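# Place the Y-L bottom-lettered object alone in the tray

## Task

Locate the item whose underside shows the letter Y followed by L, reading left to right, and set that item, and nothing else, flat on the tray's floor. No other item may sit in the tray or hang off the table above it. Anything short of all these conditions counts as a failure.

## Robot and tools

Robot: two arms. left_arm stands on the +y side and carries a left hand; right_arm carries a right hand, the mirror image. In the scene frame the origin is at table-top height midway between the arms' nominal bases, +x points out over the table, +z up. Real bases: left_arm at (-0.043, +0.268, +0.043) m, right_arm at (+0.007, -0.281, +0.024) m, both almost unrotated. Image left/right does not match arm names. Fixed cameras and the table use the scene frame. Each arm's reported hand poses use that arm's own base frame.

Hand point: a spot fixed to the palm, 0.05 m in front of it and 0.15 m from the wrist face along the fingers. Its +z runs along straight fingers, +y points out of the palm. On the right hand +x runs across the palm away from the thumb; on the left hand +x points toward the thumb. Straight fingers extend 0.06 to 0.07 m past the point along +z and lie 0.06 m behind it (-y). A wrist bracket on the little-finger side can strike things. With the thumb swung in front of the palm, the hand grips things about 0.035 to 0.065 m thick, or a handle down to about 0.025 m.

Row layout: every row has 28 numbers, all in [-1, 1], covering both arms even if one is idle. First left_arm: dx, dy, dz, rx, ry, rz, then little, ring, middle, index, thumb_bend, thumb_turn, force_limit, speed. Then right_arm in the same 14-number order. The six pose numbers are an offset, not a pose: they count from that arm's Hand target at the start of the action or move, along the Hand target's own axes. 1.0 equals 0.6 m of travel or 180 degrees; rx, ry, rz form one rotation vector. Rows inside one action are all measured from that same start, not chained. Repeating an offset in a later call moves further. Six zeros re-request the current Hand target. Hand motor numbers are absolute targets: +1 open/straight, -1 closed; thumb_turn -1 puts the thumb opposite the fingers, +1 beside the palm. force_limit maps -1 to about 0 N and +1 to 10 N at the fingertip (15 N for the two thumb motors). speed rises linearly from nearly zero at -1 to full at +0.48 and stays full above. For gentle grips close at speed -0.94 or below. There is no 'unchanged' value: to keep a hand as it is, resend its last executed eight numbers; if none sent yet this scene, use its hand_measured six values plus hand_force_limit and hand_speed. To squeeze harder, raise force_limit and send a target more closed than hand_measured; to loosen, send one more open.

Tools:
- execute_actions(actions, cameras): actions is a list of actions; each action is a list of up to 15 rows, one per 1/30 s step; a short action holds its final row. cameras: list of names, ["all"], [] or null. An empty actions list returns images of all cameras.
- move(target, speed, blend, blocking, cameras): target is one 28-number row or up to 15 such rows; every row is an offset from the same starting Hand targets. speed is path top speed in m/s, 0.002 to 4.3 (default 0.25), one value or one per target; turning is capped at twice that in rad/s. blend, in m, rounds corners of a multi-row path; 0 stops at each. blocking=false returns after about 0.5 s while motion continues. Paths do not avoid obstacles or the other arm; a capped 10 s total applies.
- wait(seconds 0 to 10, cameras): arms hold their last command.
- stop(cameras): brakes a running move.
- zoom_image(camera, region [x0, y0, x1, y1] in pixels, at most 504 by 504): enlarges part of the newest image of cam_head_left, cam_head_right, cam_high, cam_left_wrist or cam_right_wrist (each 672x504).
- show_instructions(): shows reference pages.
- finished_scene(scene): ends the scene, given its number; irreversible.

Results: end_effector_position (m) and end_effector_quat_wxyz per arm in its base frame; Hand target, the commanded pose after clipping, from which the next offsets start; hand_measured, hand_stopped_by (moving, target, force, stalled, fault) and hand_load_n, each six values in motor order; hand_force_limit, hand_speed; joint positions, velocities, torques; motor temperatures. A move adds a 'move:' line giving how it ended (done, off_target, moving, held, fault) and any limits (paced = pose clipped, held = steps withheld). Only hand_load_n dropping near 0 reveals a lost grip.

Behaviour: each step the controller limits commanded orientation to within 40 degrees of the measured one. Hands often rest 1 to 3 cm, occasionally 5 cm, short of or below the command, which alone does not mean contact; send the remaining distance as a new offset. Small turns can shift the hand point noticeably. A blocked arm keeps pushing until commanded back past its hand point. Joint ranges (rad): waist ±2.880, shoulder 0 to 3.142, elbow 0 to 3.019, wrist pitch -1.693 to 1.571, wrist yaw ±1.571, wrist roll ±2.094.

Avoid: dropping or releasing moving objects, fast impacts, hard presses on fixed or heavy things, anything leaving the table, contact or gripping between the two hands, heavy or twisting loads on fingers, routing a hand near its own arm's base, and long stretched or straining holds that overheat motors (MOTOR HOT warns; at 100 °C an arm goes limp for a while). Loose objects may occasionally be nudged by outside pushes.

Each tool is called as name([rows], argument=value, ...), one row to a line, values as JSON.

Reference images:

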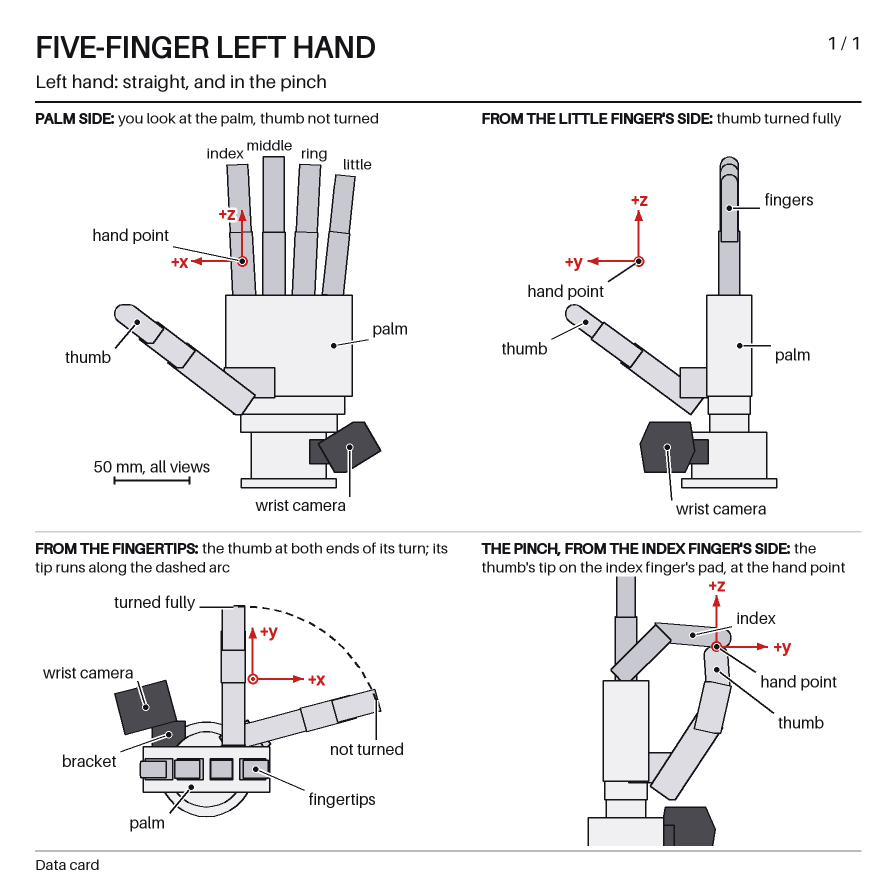

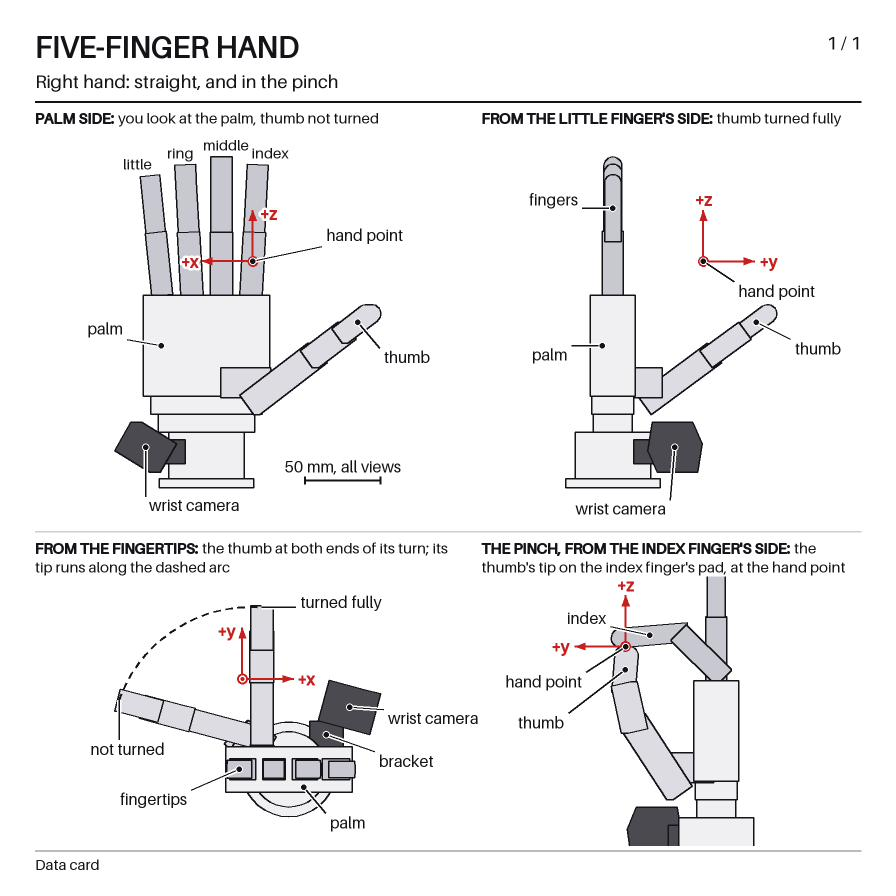

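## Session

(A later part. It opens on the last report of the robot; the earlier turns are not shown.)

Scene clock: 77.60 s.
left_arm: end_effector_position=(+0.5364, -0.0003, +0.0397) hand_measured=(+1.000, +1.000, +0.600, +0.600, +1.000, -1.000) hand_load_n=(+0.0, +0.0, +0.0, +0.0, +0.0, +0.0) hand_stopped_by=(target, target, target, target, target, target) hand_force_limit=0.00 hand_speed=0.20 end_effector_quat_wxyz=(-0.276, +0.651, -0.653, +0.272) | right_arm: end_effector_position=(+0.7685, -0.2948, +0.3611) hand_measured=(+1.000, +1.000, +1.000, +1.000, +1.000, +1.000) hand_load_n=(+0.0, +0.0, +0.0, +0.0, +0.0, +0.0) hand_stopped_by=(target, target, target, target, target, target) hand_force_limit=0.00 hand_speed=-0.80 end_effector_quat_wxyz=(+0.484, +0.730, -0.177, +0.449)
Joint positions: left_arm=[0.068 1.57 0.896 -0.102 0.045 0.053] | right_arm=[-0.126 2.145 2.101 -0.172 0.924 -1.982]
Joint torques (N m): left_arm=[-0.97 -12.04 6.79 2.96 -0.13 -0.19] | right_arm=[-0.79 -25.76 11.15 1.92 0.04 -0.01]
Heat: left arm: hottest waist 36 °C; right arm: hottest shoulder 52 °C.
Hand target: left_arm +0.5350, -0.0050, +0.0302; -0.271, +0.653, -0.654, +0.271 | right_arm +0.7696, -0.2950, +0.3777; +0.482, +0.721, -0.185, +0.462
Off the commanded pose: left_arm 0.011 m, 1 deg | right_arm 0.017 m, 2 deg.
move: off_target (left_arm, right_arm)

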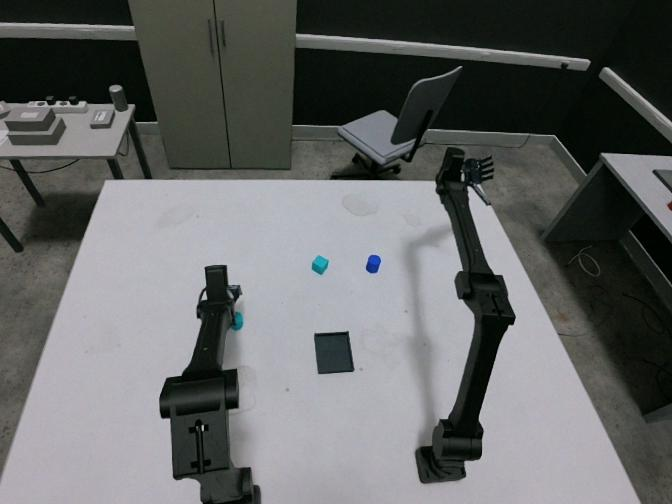

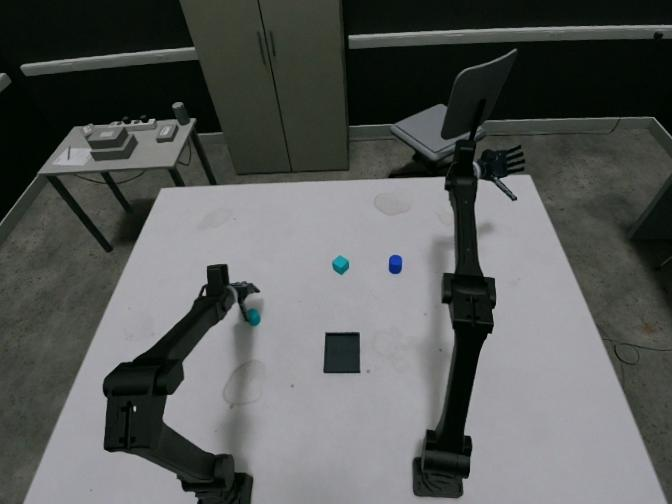

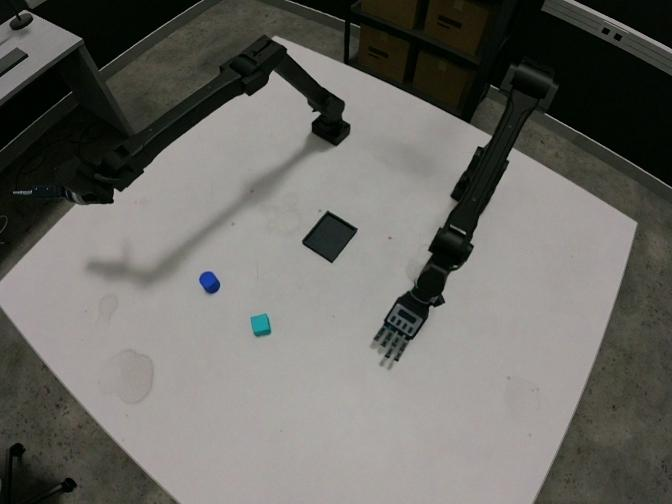

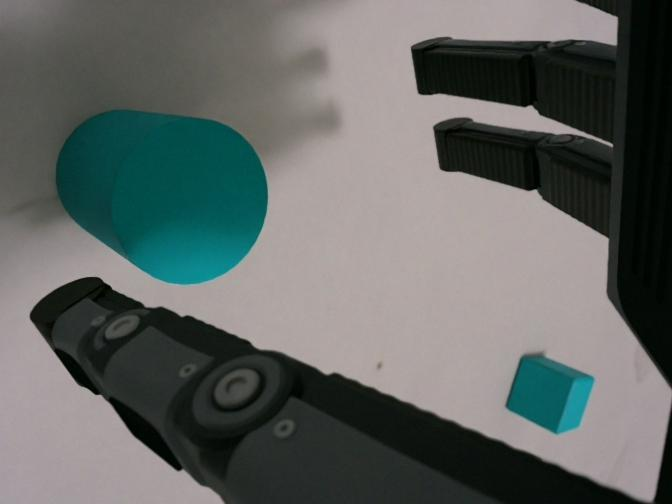

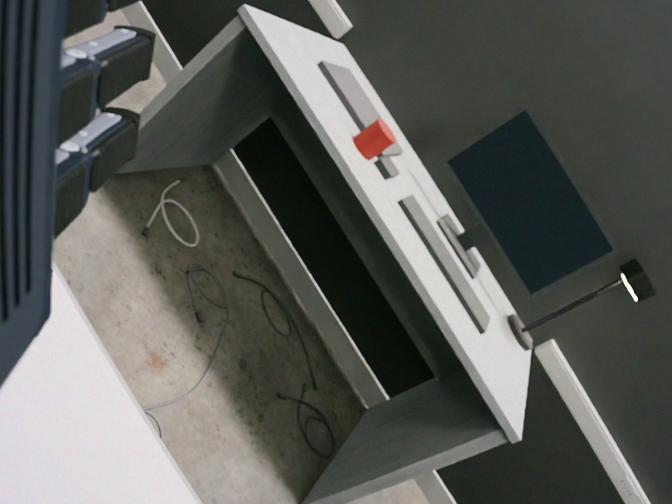

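move(target=[0.0067,0.0471,0.0471,0,0,0, 1,1,0.6,0.6,1,-1,0,0.2, 0,0,0,0,0,0,1,1,1,1,1,1,0,-0.8], speed=0.08, cameras=["cam_left_wrist","cam_high","cam_head_right"])

zoom_image(camera="cam_head_right", region=[180, 240, 320, 350])

zoom_image(camera="cam_high", region=[340, 240, 480, 370])

Scene clock: 83.17 s.
left_arm: end_effector_position=(+0.5376, -0.0037, +0.0005) hand_measured=(+1.000, +1.000, +0.600, +0.600, +1.000, -1.000) hand_load_n=(+0.0, +0.0, +0.0, +0.0, +0.0, +0.0) hand_stopped_by=(target, target, target, target, target, target) hand_force_limit=0.00 hand_speed=0.20 end_effector_quat_wxyz=(-0.277, +0.651, -0.653, +0.272) | right_arm: end_effector_position=(+0.7685, -0.2948, +0.3611) hand_measured=(+1.000, +1.000, +1.000, +1.000, +1.000, +1.000) hand_load_n=(+0.0, +0.0, +0.0, +0.0, +0.0, +0.0) hand_stopped_by=(target, target, target, target, target, target) hand_force_limit=0.00 hand_speed=-0.80 end_effector_quat_wxyz=(+0.484, +0.730, -0.177, +0.449)
Joint positions: left_arm=[0.06 1.651 0.861 0.015 0.038 0.047] | right_arm=[-0.126 2.145 2.101 -0.172 0.924 -1.982]
Joint torques (N m): left_arm=[-0.97 -12.4 6.19 2.93 -0.14 -0.19] | right_arm=[-0.73 -25.88 11.17 1.92 0.04 -0.01]
Heat: left arm: hottest waist 36 °C; right arm: hottest shoulder 52 °C.
Hand target: left_arm +0.5349, -0.0089, -0.0098; -0.271, +0.653, -0.654, +0.271 | right_arm +0.7696, -0.2950, +0.3777; +0.482, +0.721, -0.185, +0.462
Off the commanded pose: left_arm 0.012 m, 1 deg | right_arm 0.017 m, 2 deg.
move: off_target (left_arm, right_arm)
Images, in order (width x height): cam_head_right 672x504, cam_high 672x504, cam_left_wrist 672x504.

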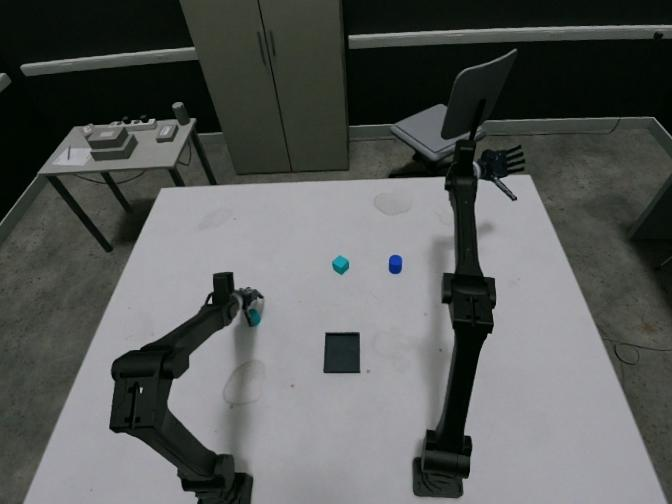

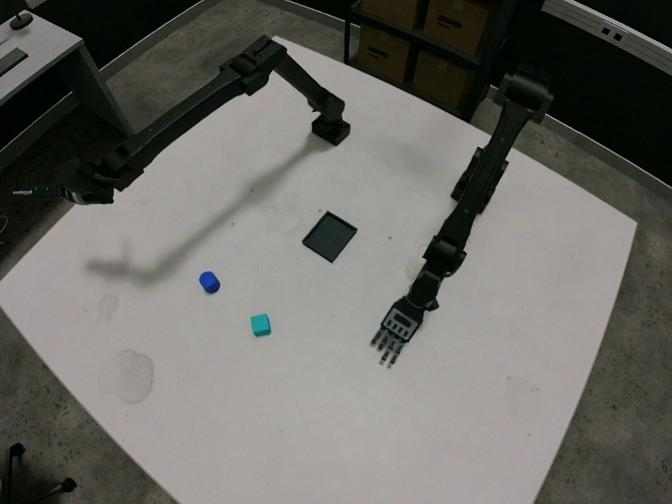

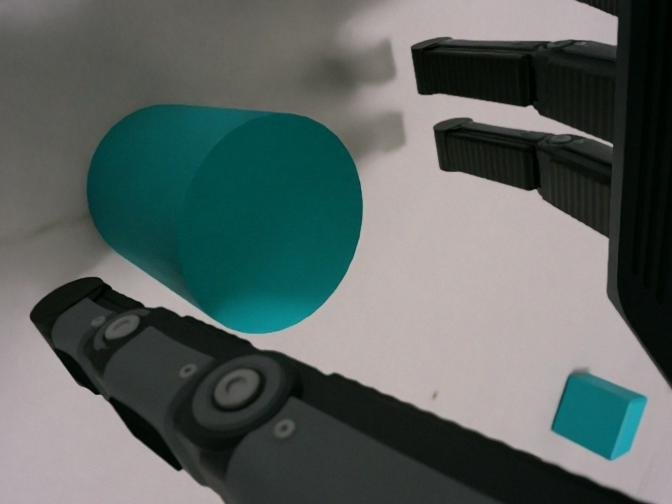

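Scaled by 3.600 from the camera's 672x504 image, which has a finer 960x720 frame.

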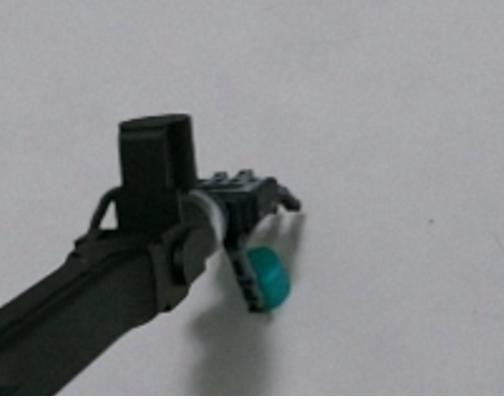

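Scaled by 3.600 from the camera's 672x504 image, which has a finer 960x720 frame.

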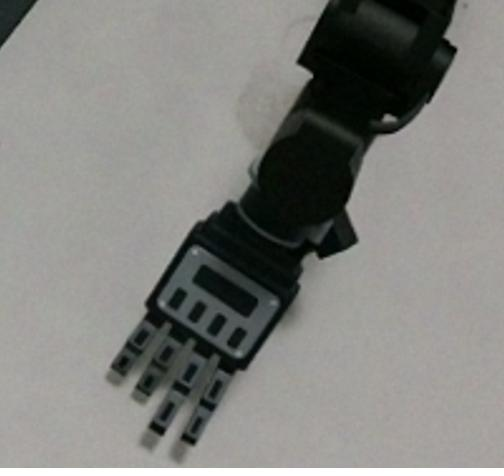

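move(target=[0,0,0,0,0,0, 1,1,-0.3,-0.3,1,-1,-0.2,-0.88, 0,0,0,0,0,0,1,1,1,1,1,1,0,-0.8], speed=0.08, cameras=["cam_left_wrist","cam_high","cam_head_right"])

Scene clock: 88.67 s.
left_arm: end_effector_position=(+0.5377, -0.0037, +0.0005) hand_measured=(+1.000, +1.000, -0.200, -0.300, +1.000, -1.000) hand_load_n=(+0.0, +0.0, +5.0, +0.5, +0.5, +0.5) hand_stopped_by=(target, target, force, target, target, target) hand_force_limit=-0.20 hand_speed=-0.88 end_effector_quat_wxyz=(-0.277, +0.651, -0.653, +0.272) | right_arm: end_effector_position=(+0.7685, -0.2948, +0.3611) hand_measured=(+1.000, +1.000, +1.000, +1.000, +1.000, +1.000) hand_load_n=(-0.5, +0.0, -0.5, -0.5, +0.0, +0.0) hand_stopped_by=(target, target, target, target, target, target) hand_force_limit=0.00 hand_speed=-0.80 end_effector_quat_wxyz=(+0.484, +0.730, -0.177, +0.449)
Joint positions: left_arm=[0.06 1.651 0.861 0.015 0.038 0.046] | right_arm=[-0.126 2.145 2.101 -0.172 0.924 -1.982]
Joint torques (N m): left_arm=[-0.97 -12.34 6.17 2.93 -0.13 -0.19] | right_arm=[-0.73 -25.76 11.17 1.92 0.04 -0.01]
Heat: left arm: hottest waist 36 °C; right arm: hottest shoulder 52 °C.
Hand target: left_arm +0.5350, -0.0089, -0.0098; -0.271, +0.653, -0.653, +0.271 | right_arm +0.7696, -0.2950, +0.3777; +0.482, +0.721, -0.185, +0.462
Off the commanded pose: left_arm 0.012 m, 1 deg | right_arm 0.017 m, 2 deg.
move: off_target (left_arm, right_arm)
Images, in order (width x height): cam_head_right 672x504, cam_high 672x504, cam_left_wrist 672x504.

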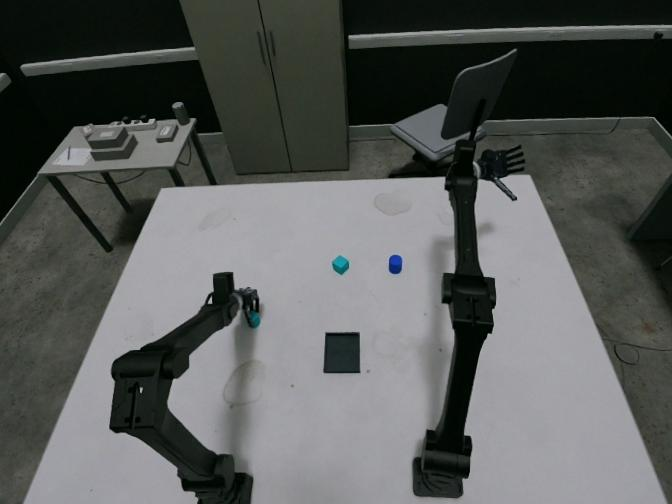

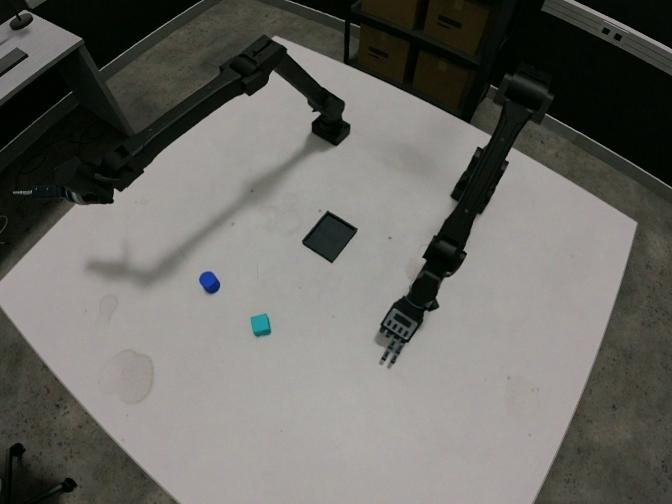

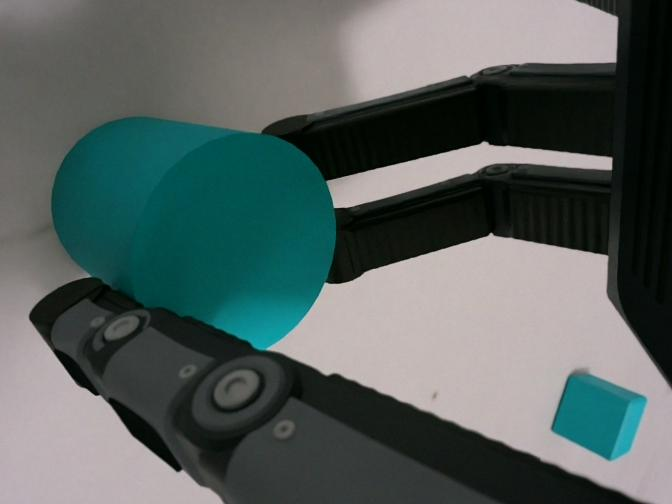

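move(target=[0,0,0,0,0,0, 1,1,-0.35,-0.5,1,-1,-0.2,-0.88, 0,0,0,0,0,0,1,1,1,1,1,1,0,-0.8], speed=0.08, cameras=["cam_left_wrist"])

Scene clock: 90.43 s.
left_arm: end_effector_position=(+0.5377, -0.0037, +0.0005) hand_measured=(+1.000, +1.000, -0.200, -0.332, +1.000, -1.000) hand_load_n=(+0.0, +0.0, +3.0, +5.0, +1.0, -1.0) hand_stopped_by=(target, target, force, force, target, target) hand_force_limit=-0.20 hand_speed=-0.88 end_effector_quat_wxyz=(-0.277, +0.651, -0.653, +0.272) | right_arm: end_effector_position=(+0.7685, -0.2948, +0.3611) hand_measured=(+1.000, +1.000, +1.000, +1.000, +1.000, +1.000) hand_load_n=(+0.0, +0.0, +0.0, +0.0, +0.0, +0.0) hand_stopped_by=(target, target, target, target, target, target) hand_force_limit=0.00 hand_speed=-0.80 end_effector_quat_wxyz=(+0.484, +0.730, -0.177, +0.449)
Joint positions: left_arm=[0.06 1.651 0.861 0.015 0.038 0.046] | right_arm=[-0.126 2.145 2.101 -0.172 0.924 -1.982]
Joint torques (N m): left_arm=[-0.97 -12.4 6.19 2.93 -0.13 -0.19] | right_arm=[-0.73 -25.82 11.17 1.91 0.04 -0.01]
Heat: left arm: hottest waist 36 °C; right arm: hottest shoulder 52 °C.
Hand target: left_arm +0.5350, -0.0089, -0.0098; -0.271, +0.653, -0.653, +0.271 | right_arm +0.7696, -0.2950, +0.3777; +0.482, +0.721, -0.185, +0.462
Off the commanded pose: left_arm 0.012 m, 1 deg | right_arm 0.017 m, 2 deg.
move: off_target (left_arm, right_arm)
Images, in order (width x height): cam_left_wrist 672x504.

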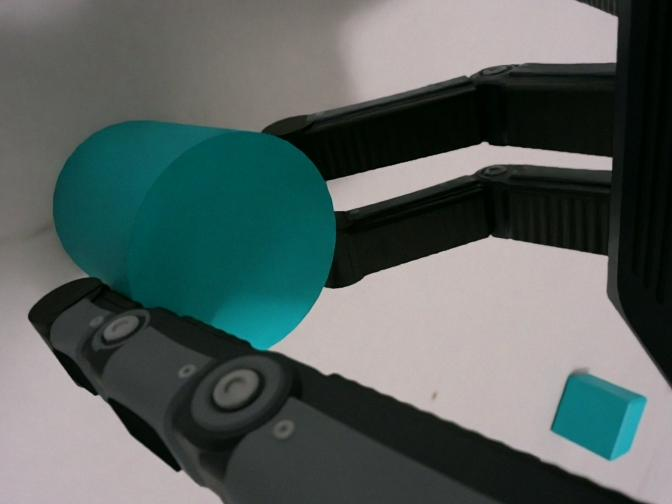

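move(target=[0,-0.0707,-0.0707,0,0,0, 1,1,-0.35,-0.5,1,-1,-0.2,-0.88, 0,0,0,0,0,0,1,1,1,1,1,1,0,-0.8], speed=0.08, cameras=["cam_left_wrist","cam_head_right"])

Scene clock: 92.50 s.
left_arm: end_effector_position=(+0.5141, -0.0051, +0.0295) hand_measured=(+1.000, +1.000, -0.200, -0.332, +1.000, -1.000) hand_load_n=(+0.5, +0.0, +3.0, +5.0, +1.0, -1.0) hand_stopped_by=(target, target, force, force, target, target) hand_force_limit=-0.20 hand_speed=-0.88 end_effector_quat_wxyz=(-0.259, +0.658, -0.659, +0.257) | right_arm: end_effector_position=(+0.7685, -0.2948, +0.3611) hand_measured=(+1.000, +1.000, +1.000, +1.000, +1.000, +1.000) hand_load_n=(+0.0, +0.0, +0.0, +0.0, +0.0, +0.0) hand_stopped_by=(target, target, target, target, target, target) hand_force_limit=0.00 hand_speed=-0.80 end_effector_quat_wxyz=(+0.484, +0.730, -0.177, +0.449)
Joint positions: left_arm=[0.06 1.551 0.861 -0.135 0.038 0.046] | right_arm=[-0.126 2.145 2.101 -0.172 0.924 -1.982]
Joint torques (N m): left_arm=[-0.97 -13.27 10.84 1.65 -0.11 -0.19] | right_arm=[-0.73 -25.76 11.17 1.91 0.04 -0.01]
Heat: left arm: hottest waist 36 °C; right arm: hottest shoulder 52 °C.
Hand target: left_arm +0.5349, -0.0090, +0.0502; -0.271, +0.653, -0.653, +0.271 | right_arm +0.7696, -0.2950, +0.3777; +0.482, +0.721, -0.185, +0.462
Off the commanded pose: left_arm 0.030 m, 2 deg | right_arm 0.017 m, 2 deg.
move: off_target (left_arm, right_arm)
Images, in order (width x height): cam_head_right 672x504, cam_left_wrist 672x504.

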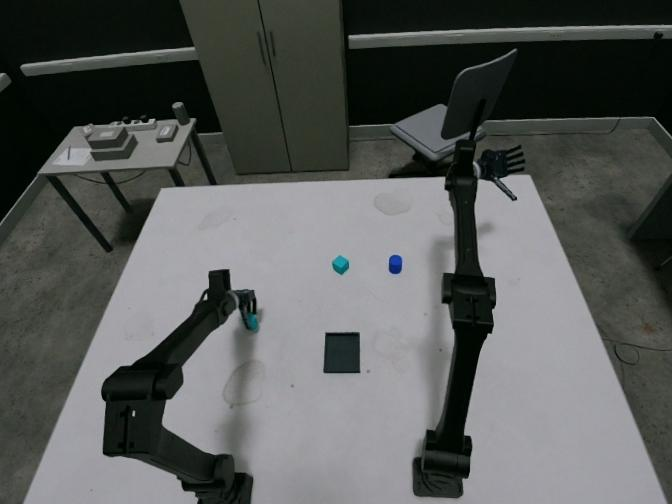

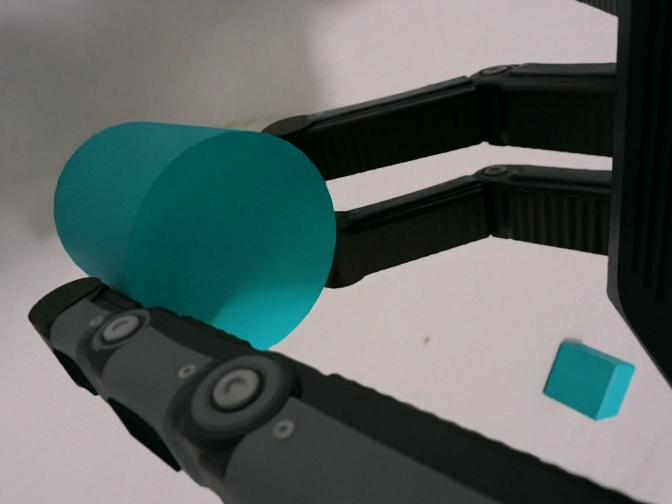

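move([
  [0,0,0,0,0,0, 1,1,-0.5,-0.6,1,-1,0.2,-0.88, 0,0,0,0,0,0,1,1,1,1,1,1,0,-0.8],
  [0,-0.218,-0.2533,0,0,0, 1,1,-0.5,-0.6,1,-1,0.2,-0.88, 0,0,0,0,0,0,1,1,1,1,1,1,0,-0.8],
  [-0.015,-0.4655,-0.595,0.333,0,0, 1,1,-0.5,-0.6,1,-1,0.2,-0.88, 0,0,0,0,0,0,1,1,1,1,1,1,0,-0.8],
], speed=0.25, blend=[0,0.03,0], cameras=["all"])

Scene clock: 106.33 s.
left_arm: end_effector_position=(+0.4802, -0.0038, +0.5018) hand_measured=(+1.000, +1.000, -0.210, -0.340, +1.000, -1.000) hand_load_n=(+0.0, +0.0, +6.0, +6.0, +1.5, -1.0) hand_stopped_by=(target, target, force, force, target, target) hand_force_limit=0.20 hand_speed=-0.88 end_effector_quat_wxyz=(+0.560, -0.429, +0.437, -0.558) | right_arm: end_effector_position=(+0.7685, -0.2948, +0.3611) hand_measured=(+1.000, +1.000, +1.000, +1.000, +1.000, +1.000) hand_load_n=(+0.0, +0.0, +0.0, +0.0, +0.0, +0.0) hand_stopped_by=(target, target, target, target, target, target) hand_force_limit=0.00 hand_speed=-0.80 end_effector_quat_wxyz=(+0.484, +0.730, -0.177, +0.449)
Joint positions: left_arm=[0.102 0.86 0.942 0.173 0.106 -0.017] | right_arm=[-0.126 2.145 2.101 -0.172 0.924 -1.982]
Joint torques (N m): left_arm=[0.32 -4.42 8.43 3.37 -0.01 -0.17] | right_arm=[-0.73 -25.82 11.15 1.91 0.04 -0.01]
Heat: left arm: hottest waist 36 °C; right arm: hottest shoulder 53 °C.
Hand target: left_arm +0.4796, -0.0004, +0.5001; +0.561, -0.430, +0.431, -0.561 | right_arm +0.7696, -0.2950, +0.3777; +0.482, +0.721, -0.185, +0.462
Off the commanded pose: left_arm 0.004 m, 1 deg | right_arm 0.017 m, 2 deg.
move: off_target (right_arm)

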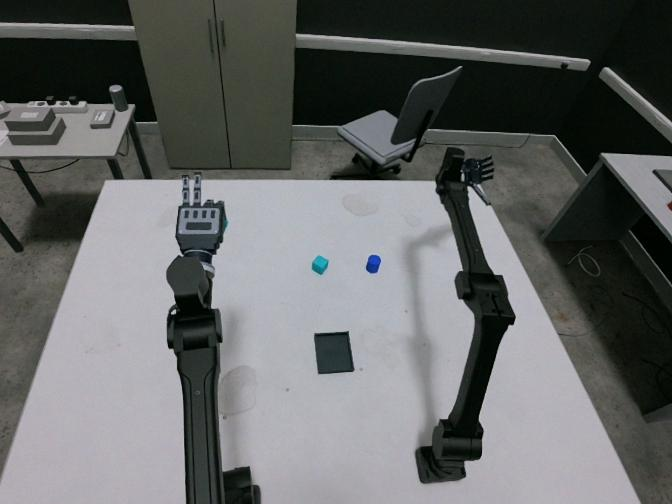

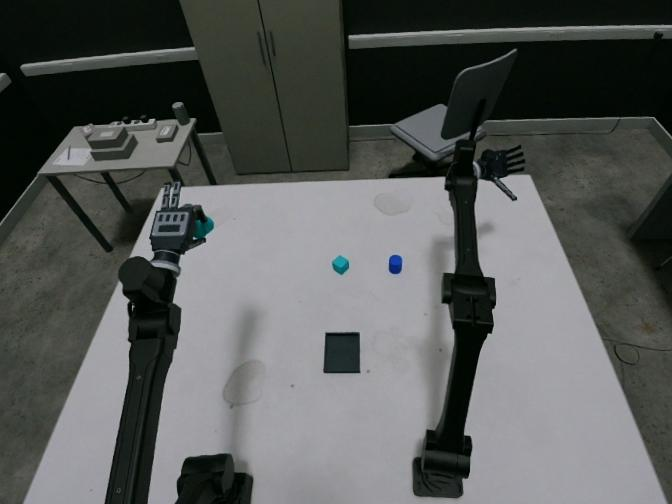

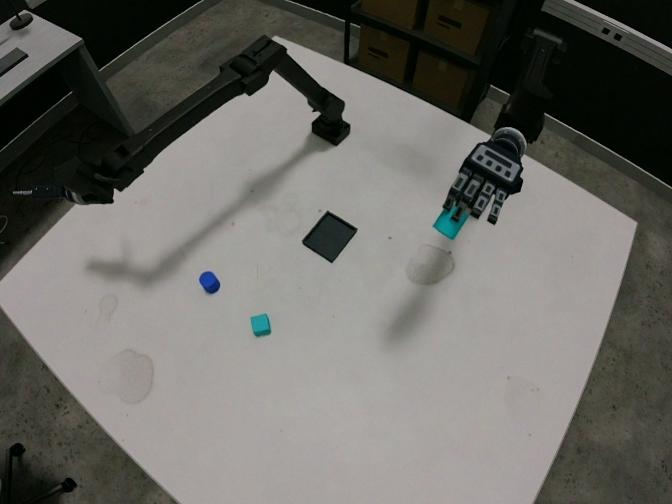

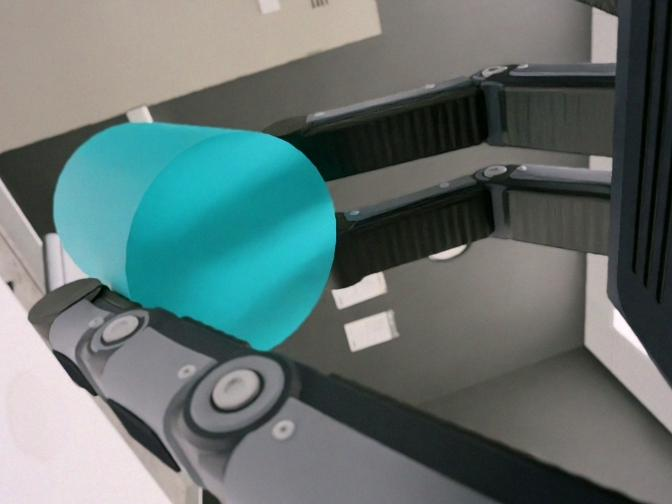

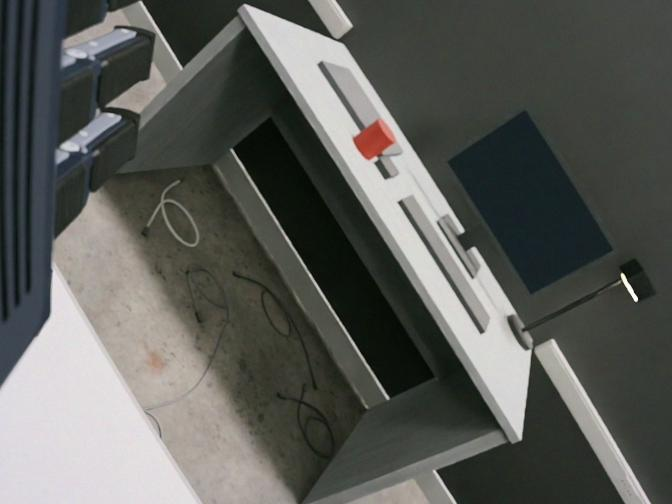

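move(target=[0,-0.4315,0.064,0.3333,0,0, 1,1,-0.5,-0.6,1,-1,0.2,-0.88, 0,0,0,0,0,0,1,1,1,1,1,1,0,-0.8], speed=0.25, cameras=["all"])

zoom_image(camera="cam_high", region=[400, 40, 560, 220])

Scene clock: 111.87 s.
left_arm: end_effector_position=(+0.4552, +0.0045, +0.7381) hand_measured=(+1.000, +1.000, -0.210, -0.340, +1.000, -1.000) hand_load_n=(+0.0, +0.0, +6.0, +6.5, +1.5, -1.0) hand_stopped_by=(target, target, force, force, target, target) hand_force_limit=0.20 hand_speed=-0.88 end_effector_quat_wxyz=(+0.704, -0.109, +0.108, -0.693) | right_arm: end_effector_position=(+0.7685, -0.2948, +0.3611) hand_measured=(+1.000, +1.000, +1.000, +1.000, +1.000, +1.000) hand_load_n=(+0.0, +0.0, +0.0, +0.0, +0.0, +0.0) hand_stopped_by=(target, target, target, target, target, target) hand_force_limit=0.00 hand_speed=-0.80 end_effector_quat_wxyz=(+0.484, +0.730, -0.177, +0.449)
Joint positions: left_arm=[0.101 1.166 1.155 1.275 0.027 -0.08] | right_arm=[-0.126 2.145 2.101 -0.172 0.924 -1.982]
Joint torques (N m): left_arm=[-1.03 -6.36 11.82 1.36 -0.2 -0.18] | right_arm=[-0.73 -25.82 11.15 1.92 0.04 -0.01]
Heat: left arm: hottest waist 36 °C; right arm: hottest shoulder 53 °C.
Hand target: left_arm +0.4500, -0.0005, +0.7599; +0.701, -0.092, +0.093, -0.701 | right_arm +0.7696, -0.2950, +0.3777; +0.482, +0.721, -0.185, +0.462
Off the commanded pose: left_arm 0.023 m, 3 deg | right_arm 0.017 m, 2 deg.
move: off_target (left_arm, right_arm)

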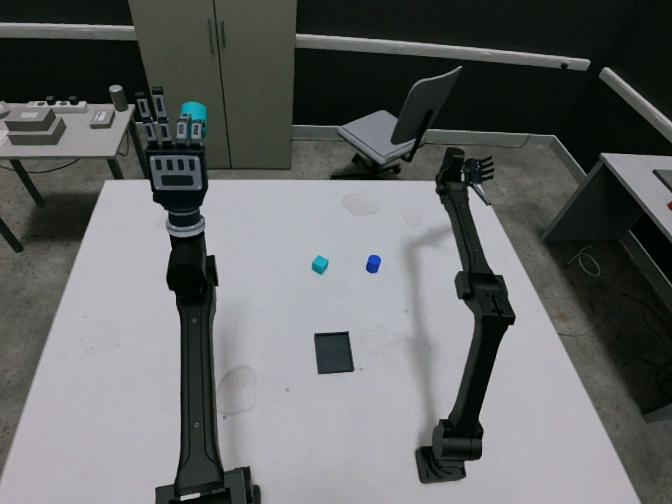

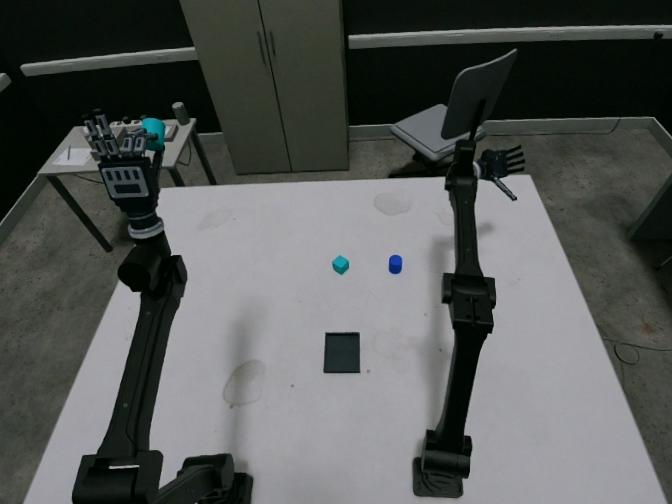

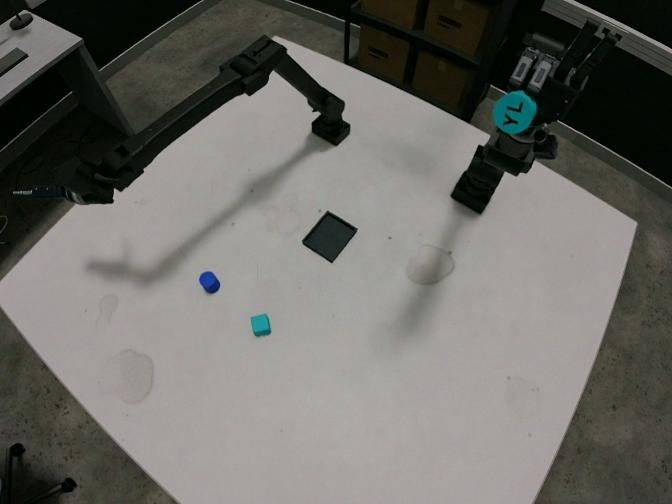

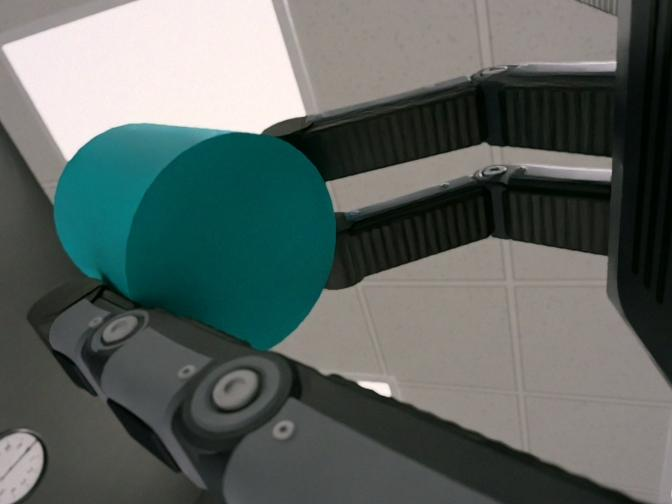

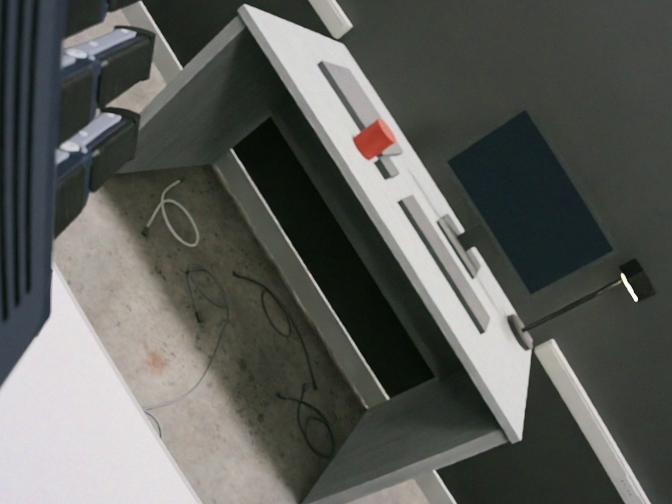

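Scaled by 2.800 from the camera's 672x504 image, which has a finer 960x720 frame.

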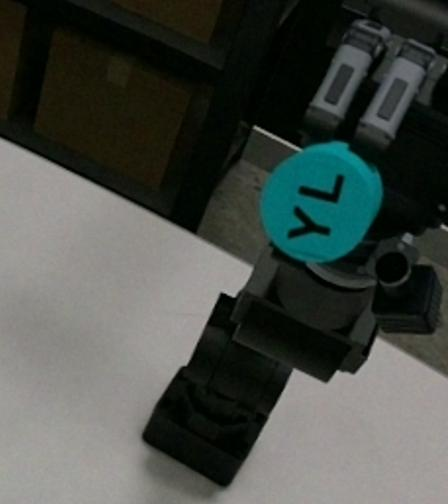

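zoom_image(camera="cam_high", region=[485, 80, 545, 140])

Scaled by 8.400 from the camera's 672x504 image, which has a finer 960x720 frame.

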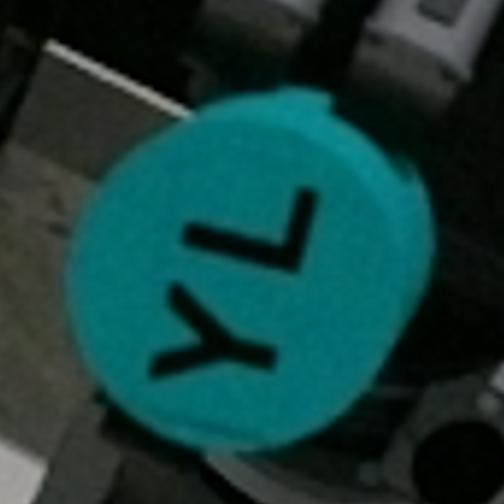

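move([
  [0,0.1605,-0.4056,-0.3333,0,0, 1,1,-0.5,-0.6,1,-1,0.2,-0.88, 0,0,0,0,0,0,1,1,1,1,1,1,0,-0.8],
  [0,0.322,-0.880,-0.6667,0,0, 1,1,-0.5,-0.6,1,-1,0.2,-0.88, 0,0,0,0,0,0,1,1,1,1,1,1,0,-0.8],
], speed=0.25, blend=[0.03,0], cameras=["cam_left_wrist"])

Scene clock: 125.20 s.
left_arm: end_effector_position=(+0.4847, +0.0022, +0.1799) hand_measured=(+1.000, +1.000, -0.210, -0.340, +1.000, -1.000) hand_load_n=(+0.0, +0.0, +6.5, +6.5, +1.5, -0.5) hand_stopped_by=(target, target, force, force, target, target) hand_force_limit=0.20 hand_speed=-0.88 end_effector_quat_wxyz=(-0.259, +0.664, -0.651, +0.262) | right_arm: end_effector_position=(+0.7685, -0.2948, +0.3611) hand_measured=(+1.000, +1.000, +1.000, +1.000, +1.000, +1.000) hand_load_n=(+0.0, +0.0, +0.0, +0.0, +0.0, +0.5) hand_stopped_by=(target, target, target, target, target, target) hand_force_limit=0.00 hand_speed=-0.80 end_effector_quat_wxyz=(+0.484, +0.730, -0.177, +0.449)
Joint positions: left_arm=[0.086 1.274 1.02 -0.564 0.057 0.045] | right_arm=[-0.126 2.145 2.101 -0.172 0.924 -1.982]
Joint torques (N m): left_arm=[-1.03 -10.17 12.66 1.72 -0.12 0.04] | right_arm=[-0.73 -25.82 11.17 1.92 0.04 0]
Heat: left arm: hottest elbow 37 °C; right arm: hottest shoulder 54 °C.
Hand target: left_arm +0.4995, -0.0001, +0.2000; -0.271, +0.653, -0.654, +0.270 | right_arm +0.7696, -0.2950, +0.3777; +0.482, +0.721, -0.185, +0.462
Off the commanded pose: left_arm 0.025 m, 2 deg | right_arm 0.017 m, 2 deg.
move: off_target (left_arm, right_arm)
Images, in order (width x height): cam_left_wrist 672x504.

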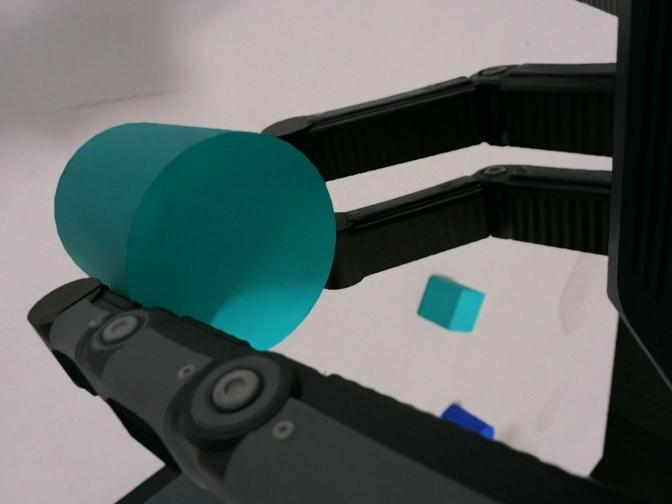

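move(target=[0.4883,0.175,0.0136,0,0.1179,0.1179, 1,1,-0.5,-0.6,1,-1,0.2,-0.88, 0,0,0,0,0,0,1,1,1,1,1,1,0,-0.8], speed=0.25, cameras=["all"])

zoom_image(camera="cam_high", region=[260, 170, 400, 300])

zoom_image(camera="cam_head_right", region=[270, 280, 410, 400])

zoom_image(camera="cam_head_left", region=[270, 280, 410, 400])

Scene clock: 130.00 s.
left_arm: end_effector_position=(+0.4228, -0.2867, +0.1163) hand_measured=(+1.000, +1.000, -0.210, -0.340, +1.000, -1.000) hand_load_n=(+0.0, +0.0, +6.5, +6.5, +1.5, -0.5) hand_stopped_by=(target, target, force, force, target, target) hand_force_limit=0.20 hand_speed=-0.88 end_effector_quat_wxyz=(+0.188, -0.460, +0.806, -0.323) | right_arm: end_effector_position=(+0.7685, -0.2948, +0.3611) hand_measured=(+1.000, +1.000, +1.000, +1.000, +1.000, +1.000) hand_load_n=(+0.0, +0.0, +0.0, +0.0, +0.5, +0.0) hand_stopped_by=(target, target, target, target, target, target) hand_force_limit=0.00 hand_speed=-0.80 end_effector_quat_wxyz=(+0.484, +0.730, -0.177, +0.449)
Joint positions: left_arm=[-0.538 1.394 0.951 -0.361 -0.009 0] | right_arm=[-0.126 2.145 2.101 -0.172 0.924 -1.982]
Joint torques (N m): left_arm=[-0.32 -10.17 9.57 2.91 -0.14 -0.19] | right_arm=[-0.73 -25.82 11.15 1.91 0.04 0]
Motor temperatures (°C): left_arm=[35 35 38 28 31 28] | right_arm=[33 54 48 30 27 28]
Heat: left arm: hottest elbow 38 °C; right arm: hottest shoulder 54 °C.
Hand target: left_arm +0.4308, -0.2930, +0.1198; +0.191, -0.462, +0.800, -0.331 | right_arm +0.7696, -0.2950, +0.3777; +0.482, +0.721, -0.185, +0.462
Off the commanded pose: left_arm 0.011 m, 1 deg | right_arm 0.017 m, 2 deg.
move: off_target (left_arm, right_arm)

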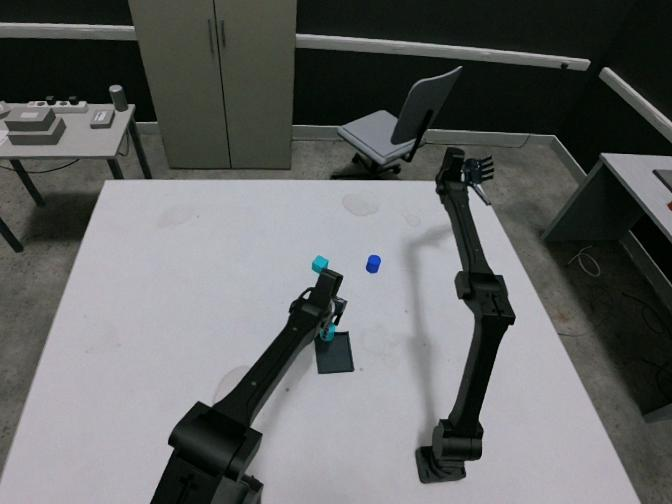

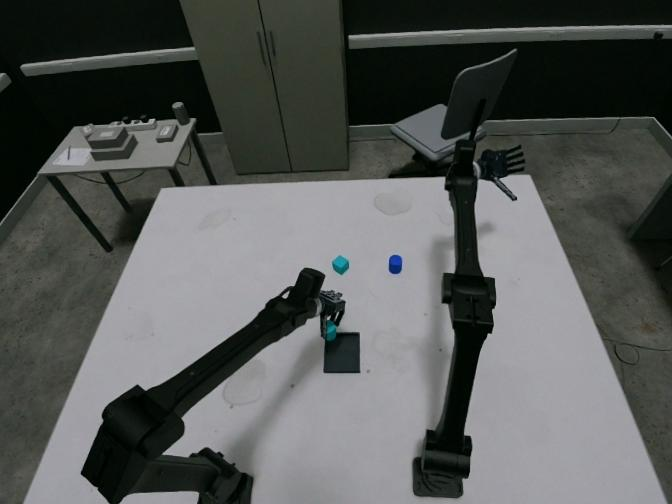

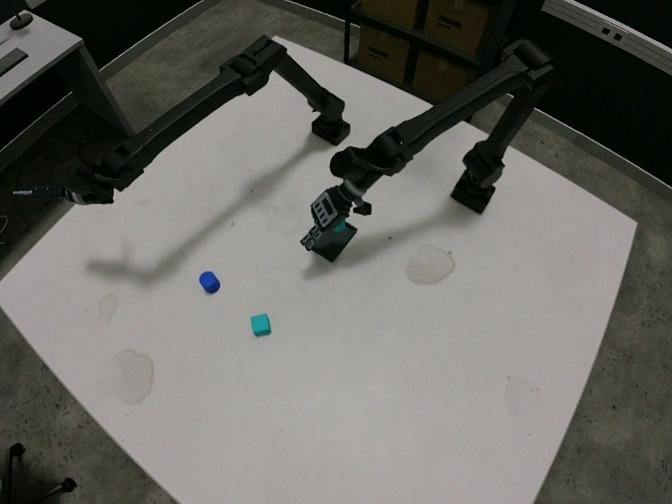

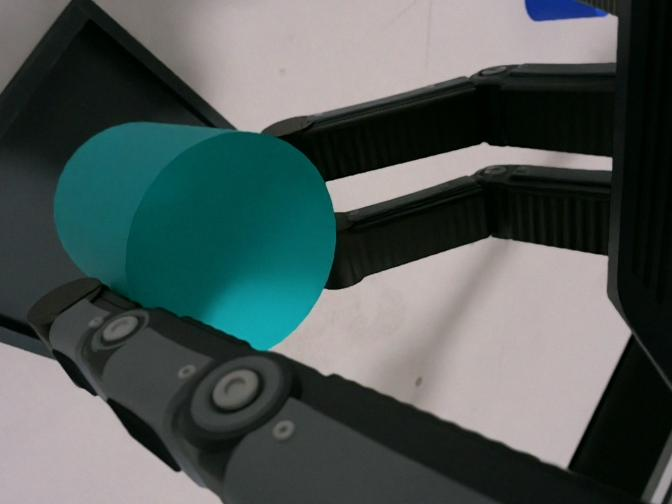

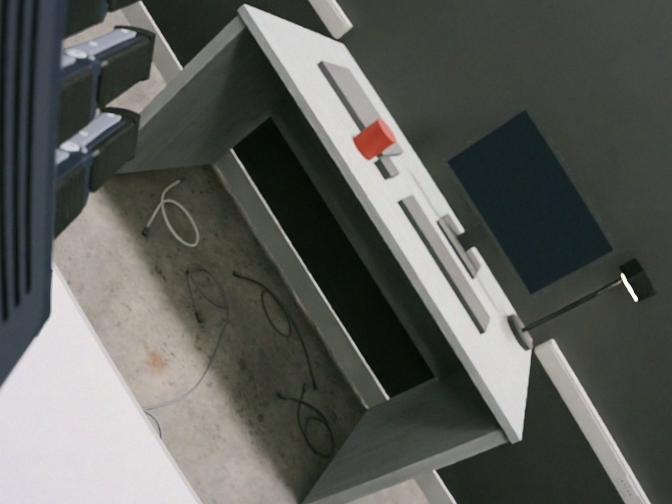

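Scaled by 3.600 from the camera's 672x504 image, which has a finer 960x720 frame.

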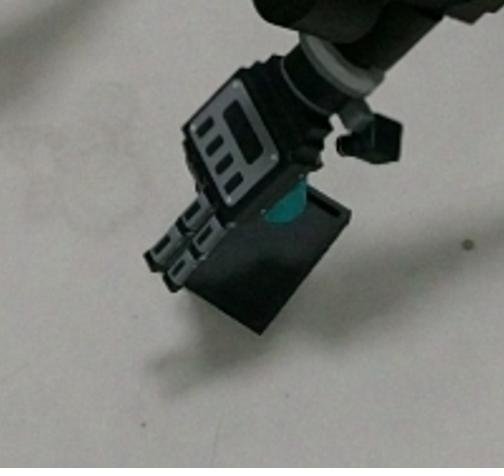

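Scaled by 3.600 from the camera's 672x504 image, which has a finer 960x720 frame.

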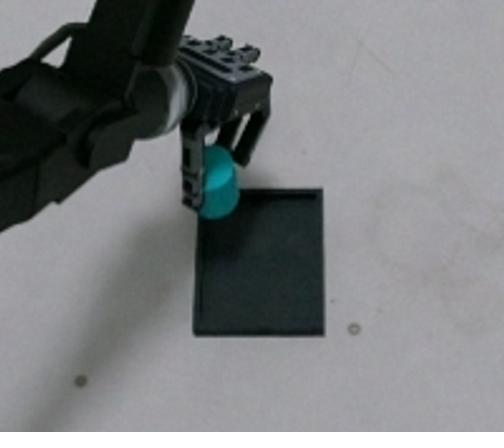

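Scaled by 3.600 from the camera's 672x504 image, which has a finer 960x720 frame.

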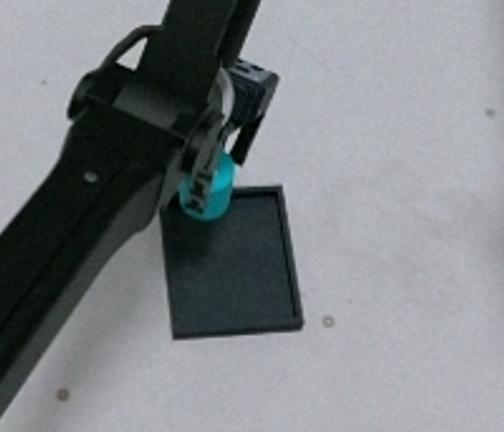

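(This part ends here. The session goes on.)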